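# Place the table towel roll into the cubby

## Task

Take the rolled-up towel that sits on the table and set it inside the cubby so it rests on the cubby's floor beside the towel roll already in there. Both towels must stay rolled up and remain in the cubby, and the cubby must not be shifted from its spot.

## Robot and tools

Robot: two xArm7 arms, left_arm and right_arm, each with seven revolute joints and a parallel two-finger gripper. Per-arm joint order, used in every row and every per-joint list: waist (joint1), shoulder (joint2), upper arm roll (joint3), elbow (joint4), forearm roll (joint5), wrist pitch (joint6), wrist roll (joint7). Stated ranges in rad: waist, upper arm roll, forearm roll and wrist roll -6.283 to 6.283; shoulder -2.059 to 2.094; elbow -0.192 to 3.927; wrist pitch -1.693 to 3.142. Real ends may differ by up to 0.010 rad.

Frame: all hand positions, orientations and velocities are in the scene frame. Its origin is at table-top height, halfway between the arms' nominal bases; +x points out over the table, +z is up, and left_arm is on the +y side (this is not necessarily the left of an image). Calibrated bases: left_arm at (-0.019, +0.337, 0) m, right_arm at (-0.025, -0.436, 0) m, both turned almost not at all about z. Reported hand poses can be off by a few cm, more at long reach.

Gripper: fingers point along the gripper's +z axis and separate along its y axis. end_effector_position is the point between the closed pads, about 2 cm short of the fingertips; closing pushes the tips roughly 10 mm further along +z, mostly while the gap is still above 40 mm.

execute_actions(actions, cameras): actions is a list of actions; each action is a list of up to 15 rows; each row is exactly 16 numbers in [-1, 1], both arms always included: left_arm's 7 joint values then its opening, then right_arm's 7 joint values then its opening. Each row lasts one step of 1/30 s; an action is 15 steps (0.5 s), and if fewer rows are given the last one is held. Joint values are offsets, not poses: scaled so 1.0 = 2.262 rad, measured from the arm's Joint targets as they were when that action began (not from the previous row). Repeating the same offset in a new action moves the joint further. Opening is absolute: +1 fully open, -1 closed. An action that would push a joint more than 0.010 rad beyond its range is rejected for both arms; a malformed action or an out-of-range first action rejects the whole call. An empty actions list just reports state. cameras: list of names (cam_high, cam_low, cam_roll_left, cam_roll_right, cam_left_wrist, cam_right_wrist); omitted, null or ["all"] gives all, [] gives none, an unknown name invalidates the call.

move(target, speed, blend, opening_speed, blocking, cameras): target is one 16-number row or a list of up to 15 such rows, same layout and scale as above; every row is an offset from the same current Joint targets, not from the preceding row. Joints travel together along interpolated paths (gripper traces a curve), with no collision avoidance. speed: rad/s for the joint with farthest to go, 0.01 to 3.14, default 0.5, one value or one per target. blend: rad, corner rounding for lists, default 0. opening_speed: rate of the finger command on the -1..+1 scale per second, at least 0.2. blocking=false returns after about 0.5 s while the move continues. Paths take at least 0.5 s and stop short if longer than 10 s. The result adds a move: line (done, off_target, moving, held, fault; limits=held if steps were withheld). done/off_target say nothing about contact.

wait(seconds 0 to 10): robot holds its last command; a running move keeps going. stop(): brakes a running move. zoom_image(camera, region): region [x0, y0, x1, y1] in pixels of that camera's newest image, origin top-left, at most 504x504; images are 672x504. clear_fault(arm: left_arm or right_arm): clears a reported torque fault. read_manual(section="licences"): licence text only. finished_scene(scene): ends the current scene, given its number (1 or 2); irreversible.

Results: per arm Joint positions (rad, plus finger-pad gap in m, 0.084 when fully open), Joint velocities (or "within noise"), Joint targets (the base for the next offsets), end_effector_position (m), end_effector_quat_wxyz, velocities (m/s, rad/s), joint torques (include arm weight, offset and noisy; positive toward larger angle), grip_measured (same scale as opening), Tool commands. "joint sent to its limit" means a joint was clamped at its end; "joint command not followed" means the inter-arm clearance check altered targets. MOTOR HOT warns of heating.

Motion limits: joint targets move at most 3.14 rad/s, stay within 0.692 rad of the measured angle per step, and are scaled back if they would put the gripper over 70 mm from where it is. Large moves may need several actions. To re-anchor an arm's targets on itself, send 0 for all its joints.

Grasping: keep commanding an opening below grip_measured to hold; the gap sets squeeze force (about 24 N per pad max). Sending back the measured value still grips lightly.

Avoid: dropping the towel, releasing it while moving, slamming or pressing hard into the table, cubby or towels, knocking the cubby, and anything ending off the table. Keep the arms apart; a hard contact between them can end the scene, and closing one gripper on the other's fingers counts. Contact torque at a joint's load limit (N m: waist 44.6, shoulder 44.8, upper arm roll 28.5, elbow 28.5, forearm roll 28.5, wrist pitch 15.3, wrist roll 16; held weight counts) or a motor saturated for 1 s causes a torque fault that stops the arm until clear_fault. Long stretched holds or pushing at unreachable poses heat motors; at 80 °C the arm is braked for 30 to 60 s. The simulation keeps running while you think.

Each tool is called after "Request:" by a JSON object that holds its "fn" and its "kwargs", one argument or row to a line.

## Session

Request:
{"fn": "execute_actions", "kwargs": {
  "actions": [],
  "cameras": ["cam_high","cam_roll_left","cam_roll_right","cam_right_wrist"]
}}

Scene clock: 0.00 s.
left_arm: end_effector_position=(+0.1159, -0.1395, +0.2324) grip_measured=+1.00 end_effector_quat_wxyz=(-0.172, -0.139, +0.928, -0.298) | right_arm: end_effector_position=(+0.6283, -0.4787, +0.1917) grip_measured=+1.00 end_effector_quat_wxyz=(-0.170, +0.942, +0.278, +0.081)
Joint positions: left_arm=[-1.771 -0.224 0.572 0.723 -0.777 0.508 2.283 0.084] | right_arm=[-0.219 0.689 0.051 1.949 0.361 1.29 -0.867 0.084]
Joint velocities: within noise
Joint torques (N m): no reading
Joint targets: left_arm=[-1.771 -0.224 0.572 0.723 -0.777 0.508 2.283] | right_arm=[-0.219 0.689 0.051 1.949 0.361 1.290 -0.867]
Tool commands: left_gripper/opening=+1.0 right_gripper/opening=+1.0
Images, in order (width x height): cam_high 672x504, cam_roll_left 672x504, cam_roll_right 672x504, cam_right_wrist 672x504.

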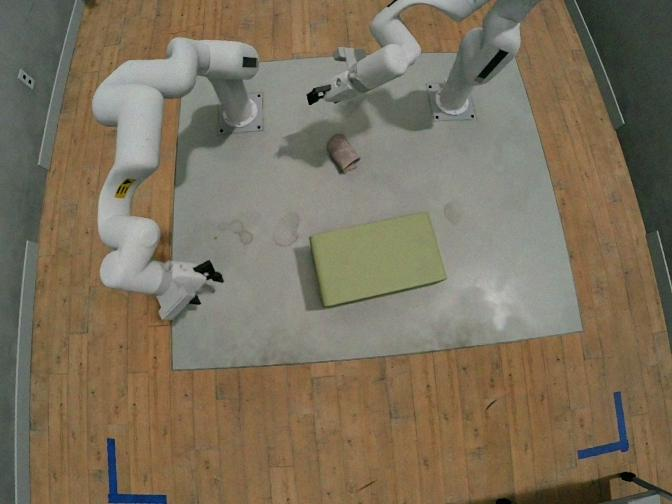

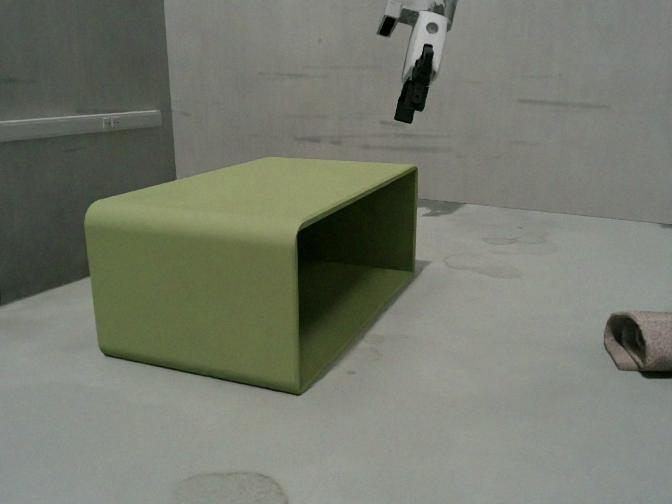

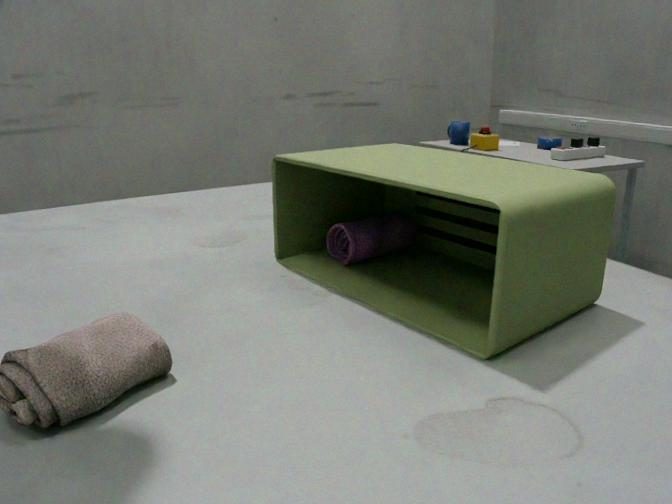

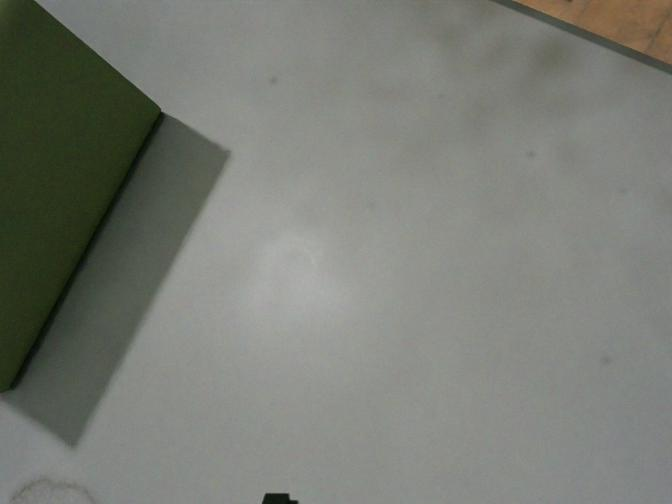

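Request:
{"fn": "move", "kwargs": {
  "target": [
    [0.97,0,0,0,0,0,0,1,0,0,0,0,0,0,0.3,1],
    [0.97,0,0,0,0,0,0,1,0.3,-0.19,-0.0225,-0.33,-0.45,-0.18,0.75,1]
  ],
  "speed": 1.3,
  "cameras": []
}}

Request:
{"fn": "move", "kwargs": {
  "target": [0,0,0,0,0,0,0,1,0.3263,-0.205,0,-0.3643,-0.4558,-0.1743,0.6316,1],
  "speed": 0.9,
  "cameras": ["cam_right_wrist","cam_high"]
}}

Scene clock: 42.27 s.
left_arm: end_effector_position=(+0.2892, +0.7246, +0.2324) grip_measured=+1.00 end_effector_quat_wxyz=(-0.187, +0.890, -0.300, +0.289) | right_arm: end_effector_position=(+0.5159, -0.2735, +0.1767) grip_measured=+1.00 end_effector_quat_wxyz=(+0.188, +0.966, +0.016, +0.176)
Joint positions: left_arm=[0.423 -0.224 0.572 0.723 -0.777 0.508 2.283 0.084] | right_arm=[0.459 0.259 0 1.202 -0.657 0.883 0.829 0.084]
Joint velocities: within noise
Joint torques (N m): left_arm=[0.71 -15.22 -1.7 14.75 0.47 -1.54 0.07] | right_arm=[0.35 -26.97 0.13 12.9 -0.55 -1.55 0.33]
Joint targets: left_arm=[0.423 -0.224 0.572 0.723 -0.777 0.508 2.283] | right_arm=[0.459 0.259 0.000 1.202 -0.657 0.883 0.829]
move: done
No camera images: "cameras" was empty.

Scene clock: 44.57 s.
left_arm: end_effector_position=(+0.2892, +0.7246, +0.2324) grip_measured=+1.00 end_effector_quat_wxyz=(-0.187, +0.890, -0.300, +0.289) | right_arm: end_effector_position=(+0.1682, -0.0914, +0.1094) grip_measured=+1.00 end_effector_quat_wxyz=(-0.089, +0.898, +0.215, +0.372)
Joint positions: left_arm=[0.423 -0.224 0.572 0.723 -0.777 0.508 2.283 0.084] | right_arm=[1.197 -0.205 0 0.378 -1.688 0.489 2.258 0.084]
Joint velocities: within noise
Joint torques (N m): left_arm=[0.56 -15.71 -1.88 14.97 0.61 -1.47 0.02] | right_arm=[0.86 -12.65 0.61 10.34 -0.03 -0.47 0.28]
Joint targets: left_arm=[0.423 -0.224 0.572 0.723 -0.777 0.508 2.283] | right_arm=[1.197 -0.205 0.000 0.378 -1.688 0.489 2.258]
move: done
Images, in order (width x height): cam_high 672x504, cam_right_wrist 672x504.

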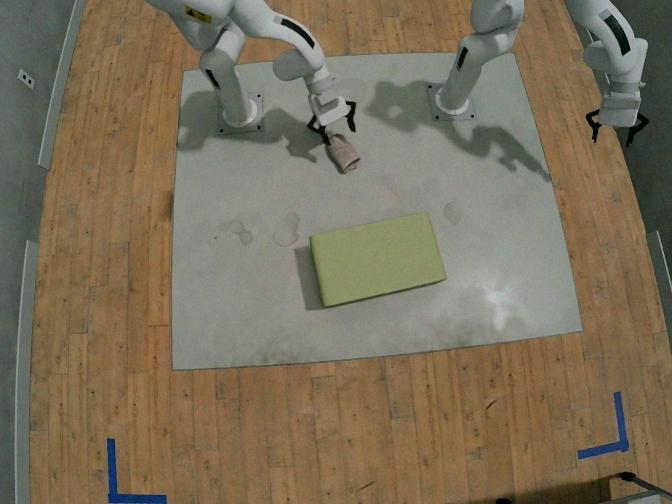

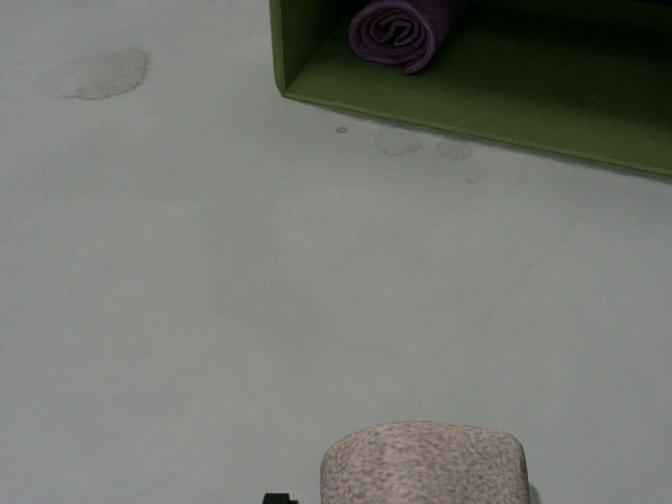

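Request:
{"fn": "move", "kwargs": {
  "target": [
    [0,0,0,0,0,0,0,1,0.0154,0.1296,0,0.0331,-0.1438,0.034,0.1814,1],
    [0,0,0,0,0,0,0,1,0.0154,0.1296,0,0.0331,-0.1438,0.034,0.1814,-0.4]
  ],
  "speed": 0.3,
  "opening_speed": 1.2,
  "cameras": ["cam_right_wrist","cam_roll_right"]
}}

Scene clock: 66.70 s.
left_arm: end_effector_position=(+0.2892, +0.7246, +0.2324) grip_measured=+1.00 end_effector_quat_wxyz=(-0.187, +0.890, -0.300, +0.289) | right_arm: end_effector_position=(+0.1682, -0.0901, +0.0363) grip_measured=-0.03 end_effector_quat_wxyz=(-0.089, +0.898, +0.215, +0.372)
Joint positions: left_arm=[0.423 -0.224 0.572 0.723 -0.777 0.508 2.283 0.084] | right_arm=[1.232 0.088 0 0.453 -2.013 0.566 2.668 0.043]
Joint velocities: within noise
Joint torques (N m): left_arm=[0.21 -15.88 -2.16 14.83 0.53 -1.48 0.05] | right_arm=[-2.57 -7.89 -2.74 2.55 1.08 -0.9 0.07]
Joint targets: left_arm=[0.423 -0.224 0.572 0.723 -0.777 0.508 2.283] | right_arm=[1.232 0.088 0.000 0.453 -2.013 0.566 2.668]
move: done
Images, in order (width x height): cam_roll_right 672x504, cam_right_wrist 672x504.

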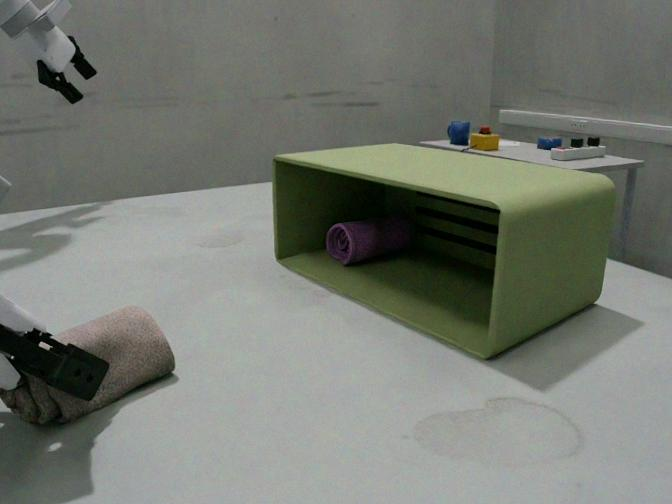

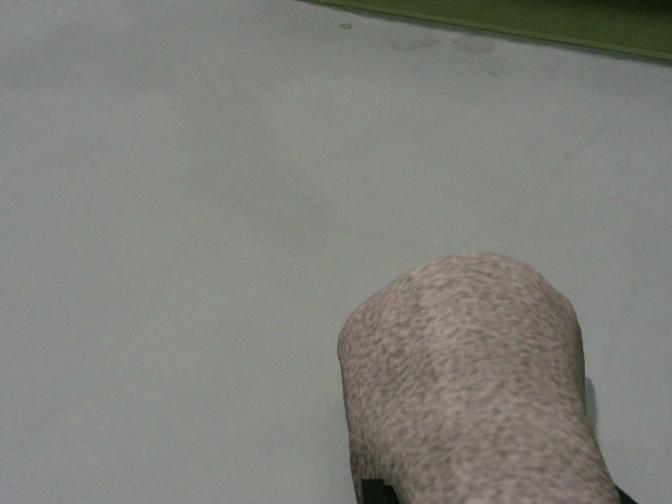

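Request:
{"fn": "move", "kwargs": {
  "target": [
    [0,0,0,0,0,0,0,1,0,-0.0884,0,0,0,0,0,-0.4],
    [0,0,0,0,0,0,0,1,-0.1484,0.0593,0,0.0862,-0.048,0.0924,0.0242,-0.4]
  ],
  "blend": 0.08,
  "speed": 0.4,
  "cameras": ["cam_right_wrist","cam_roll_right","cam_high"]
}}

Scene clock: 99.30 s.
left_arm: end_effector_position=(+0.2892, +0.7246, +0.2324) grip_measured=+1.00 end_effector_quat_wxyz=(-0.187, +0.890, -0.300, +0.289) | right_arm: end_effector_position=(+0.3595, -0.1275, +0.0754) grip_measured=-0.12 end_effector_quat_wxyz=(-0.032, +0.864, +0.057, +0.499)
Joint positions: left_arm=[0.423 -0.224 0.572 0.723 -0.777 0.508 2.283 0.084] | right_arm=[0.896 0.222 0 0.648 -2.122 0.774 2.723 0.039]
Joint velocities: within noise
Joint torques (N m): left_arm=[-0.24 -15.83 -1.98 14.79 0.4 -1.5 0.04] | right_arm=[-0.19 -19.53 0.07 9.41 -0.45 0.63 0.16]
Joint targets: left_arm=[0.423 -0.224 0.572 0.723 -0.777 0.508 2.283] | right_arm=[0.896 0.222 0.000 0.648 -2.122 0.775 2.723]
move: done
Images, in order (width x height): cam_high 672x504, cam_roll_right 672x504, cam_right_wrist 672x504.

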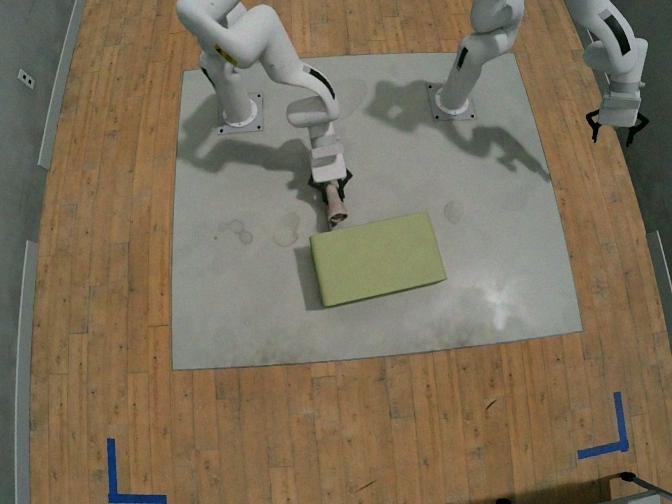

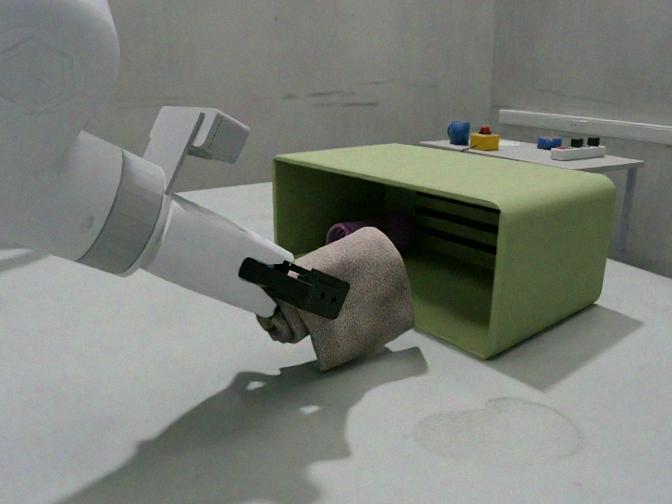

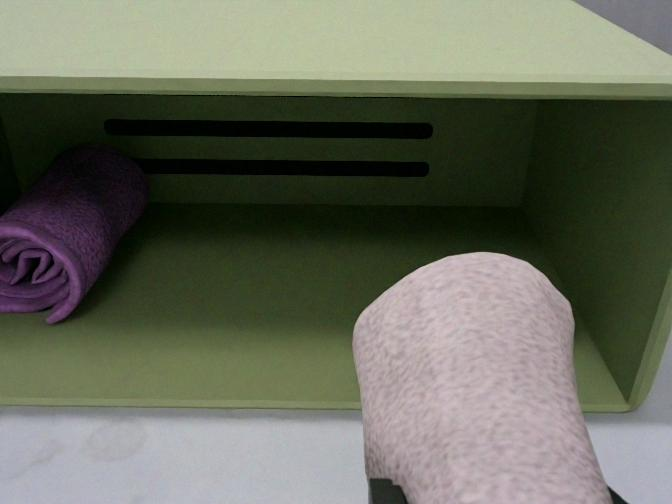

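Request:
{"fn": "move", "kwargs": {
  "target": [0,0,0,0,0,0,0,1,-0.1017,0.1734,0,0.2519,-0.0447,-0.0863,-0.0572,-0.4],
  "speed": 0.22,
  "cameras": ["cam_roll_right","cam_roll_left","cam_high"]
}}

Scene clock: 126.80 s.
left_arm: end_effector_position=(+0.2892, +0.7246, +0.2324) grip_measured=+1.00 end_effector_quat_wxyz=(-0.187, +0.890, -0.300, +0.289) | right_arm: end_effector_position=(+0.5253, -0.0851, +0.0559) grip_measured=-0.12 end_effector_quat_wxyz=(-0.033, +0.864, +0.057, +0.499)
Joint positions: left_arm=[0.423 -0.224 0.572 0.723 -0.777 0.508 2.283 0.084] | right_arm=[0.666 0.615 0 1.218 -2.223 0.579 2.594 0.039]
Joint velocities: within noise
Joint torques (N m): left_arm=[-0.07 -15.85 -2.13 14.85 0.32 -1.51 -0.04] | right_arm=[-0.53 -29.89 0.46 11.32 -0.16 0.43 -0.31]
Joint targets: left_arm=[0.423 -0.224 0.572 0.723 -0.777 0.508 2.283] | right_arm=[0.666 0.615 0.000 1.218 -2.223 0.579 2.594]
move: done
Images, in order (width x height): cam_high 672x504, cam_roll_left 672x504, cam_roll_right 672x504.

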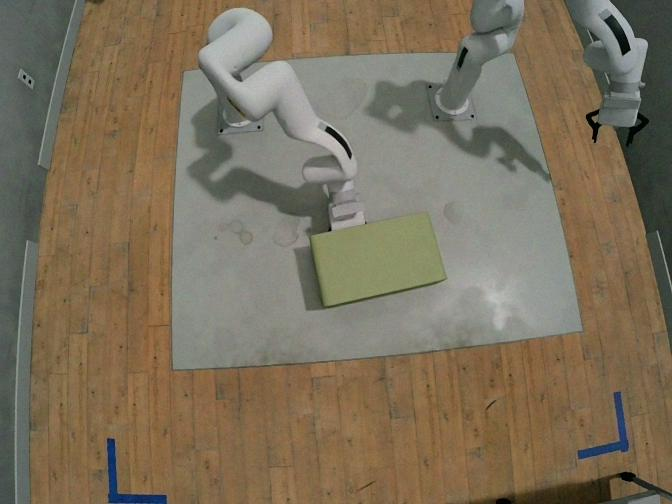

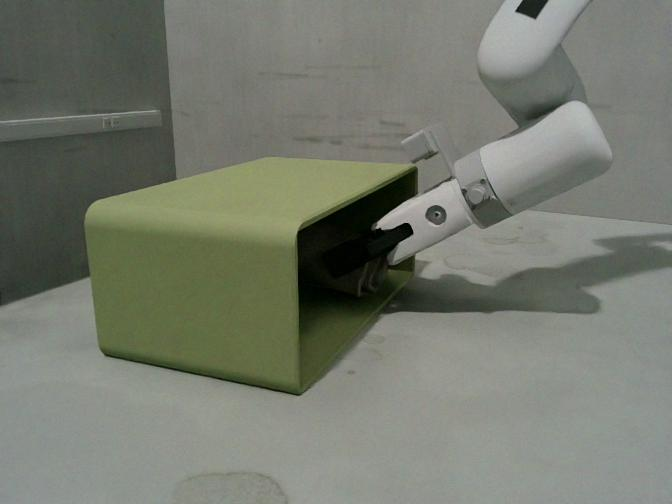

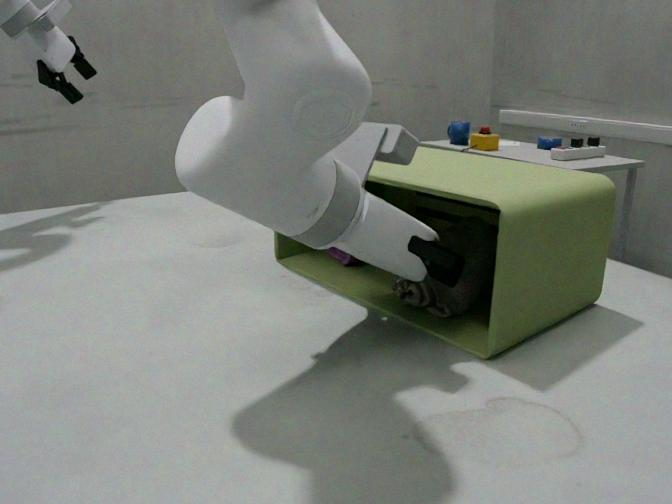

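Request:
{"fn": "move", "kwargs": {
  "target": [
    [0,0,0,0,0,0,0,1,0,0.0093,0,0,0,0,0,-0.4],
    [0,0,0,0,0,0,0,1,0,0.0093,0,0,0,0,0,0.55]
  ],
  "speed": 0.1,
  "opening_speed": 0.6,
  "cameras": ["cam_roll_right","cam_roll_left"]
}}

Request:
{"fn": "move", "kwargs": {
  "target": [0,0,0,0,0,0,0,1,0.1017,-0.1827,0,-0.2519,0.0447,0.0863,0.0572,0.55],
  "speed": 0.3,
  "cameras": ["cam_roll_right","cam_right_wrist"]
}}

Scene clock: 136.77 s.
left_arm: end_effector_position=(+0.2892, +0.7246, +0.2324) grip_measured=+1.00 end_effector_quat_wxyz=(-0.187, +0.890, -0.300, +0.289) | right_arm: end_effector_position=(+0.5217, -0.0879, +0.0423) grip_measured=+0.54 end_effector_quat_wxyz=(-0.028, +0.869, +0.060, +0.491)
Joint positions: left_arm=[0.423 -0.224 0.572 0.723 -0.777 0.508 2.283 0.084] | right_arm=[0.666 0.636 0 1.218 -2.223 0.579 2.594 0.067]
Joint velocities: within noise
Joint torques (N m): left_arm=[0.06 -15.86 -2.04 14.83 0.31 -1.51 0.01] | right_arm=[0.27 -30.56 0.21 10.79 0.11 0.45 -0.1]
Joint targets: left_arm=[0.423 -0.224 0.572 0.723 -0.777 0.508 2.283] | right_arm=[0.666 0.636 0.000 1.218 -2.223 0.579 2.594]
move: done
Images, in order (width x height): cam_roll_left 672x504, cam_roll_right 672x504.

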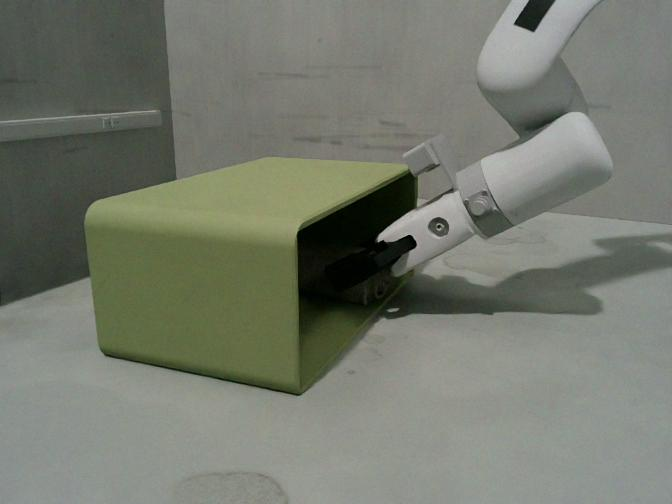

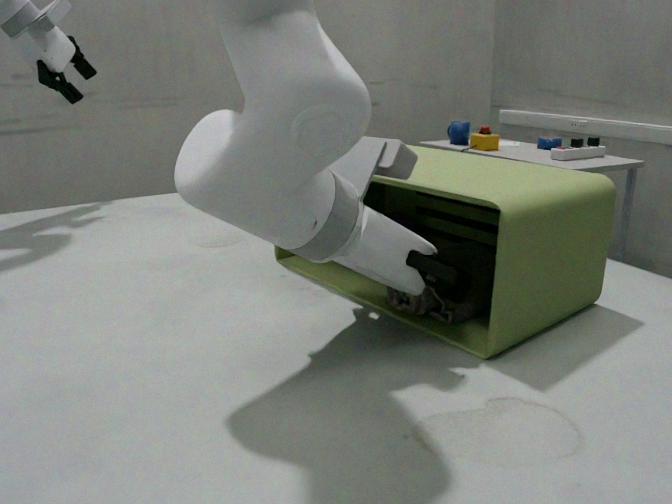

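Scene clock: 139.20 s.
left_arm: end_effector_position=(+0.2892, +0.7246, +0.2324) grip_measured=+1.00 end_effector_quat_wxyz=(-0.187, +0.890, -0.300, +0.289) | right_arm: end_effector_position=(+0.3596, -0.1275, +0.0754) grip_measured=+0.54 end_effector_quat_wxyz=(-0.032, +0.864, +0.057, +0.499)
Joint positions: left_arm=[0.423 -0.224 0.572 0.723 -0.777 0.508 2.283 0.084] | right_arm=[0.896 0.223 0 0.648 -2.122 0.774 2.723 0.067]
Joint velocities: within noise
Joint torques (N m): left_arm=[-0.07 -15.87 -2.1 14.81 0.33 -1.48 -0.03] | right_arm=[0.42 -21.26 0 8.62 0.37 0.68 0.19]
Joint targets: left_arm=[0.423 -0.224 0.572 0.723 -0.777 0.508 2.283] | right_arm=[0.896 0.222 0.000 0.648 -2.122 0.775 2.723]
move: done
Images, in order (width x height): cam_roll_right 672x504, cam_right_wrist 672x504.

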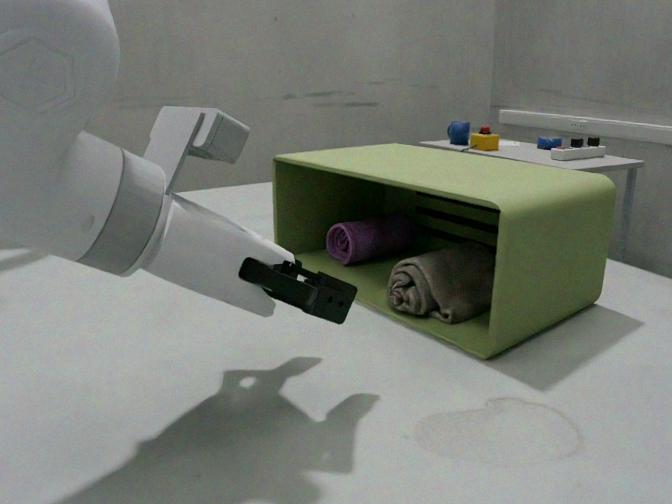

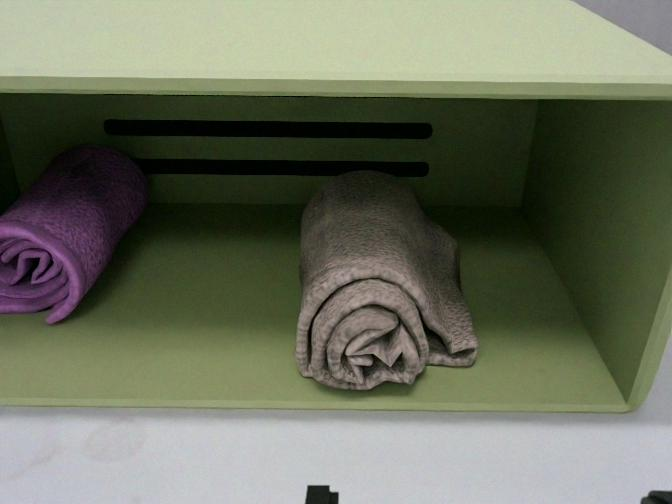

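Request:
{"fn": "finished_scene", "kwargs": {
  "scene": 2
}}

The scene is finished: the task was done.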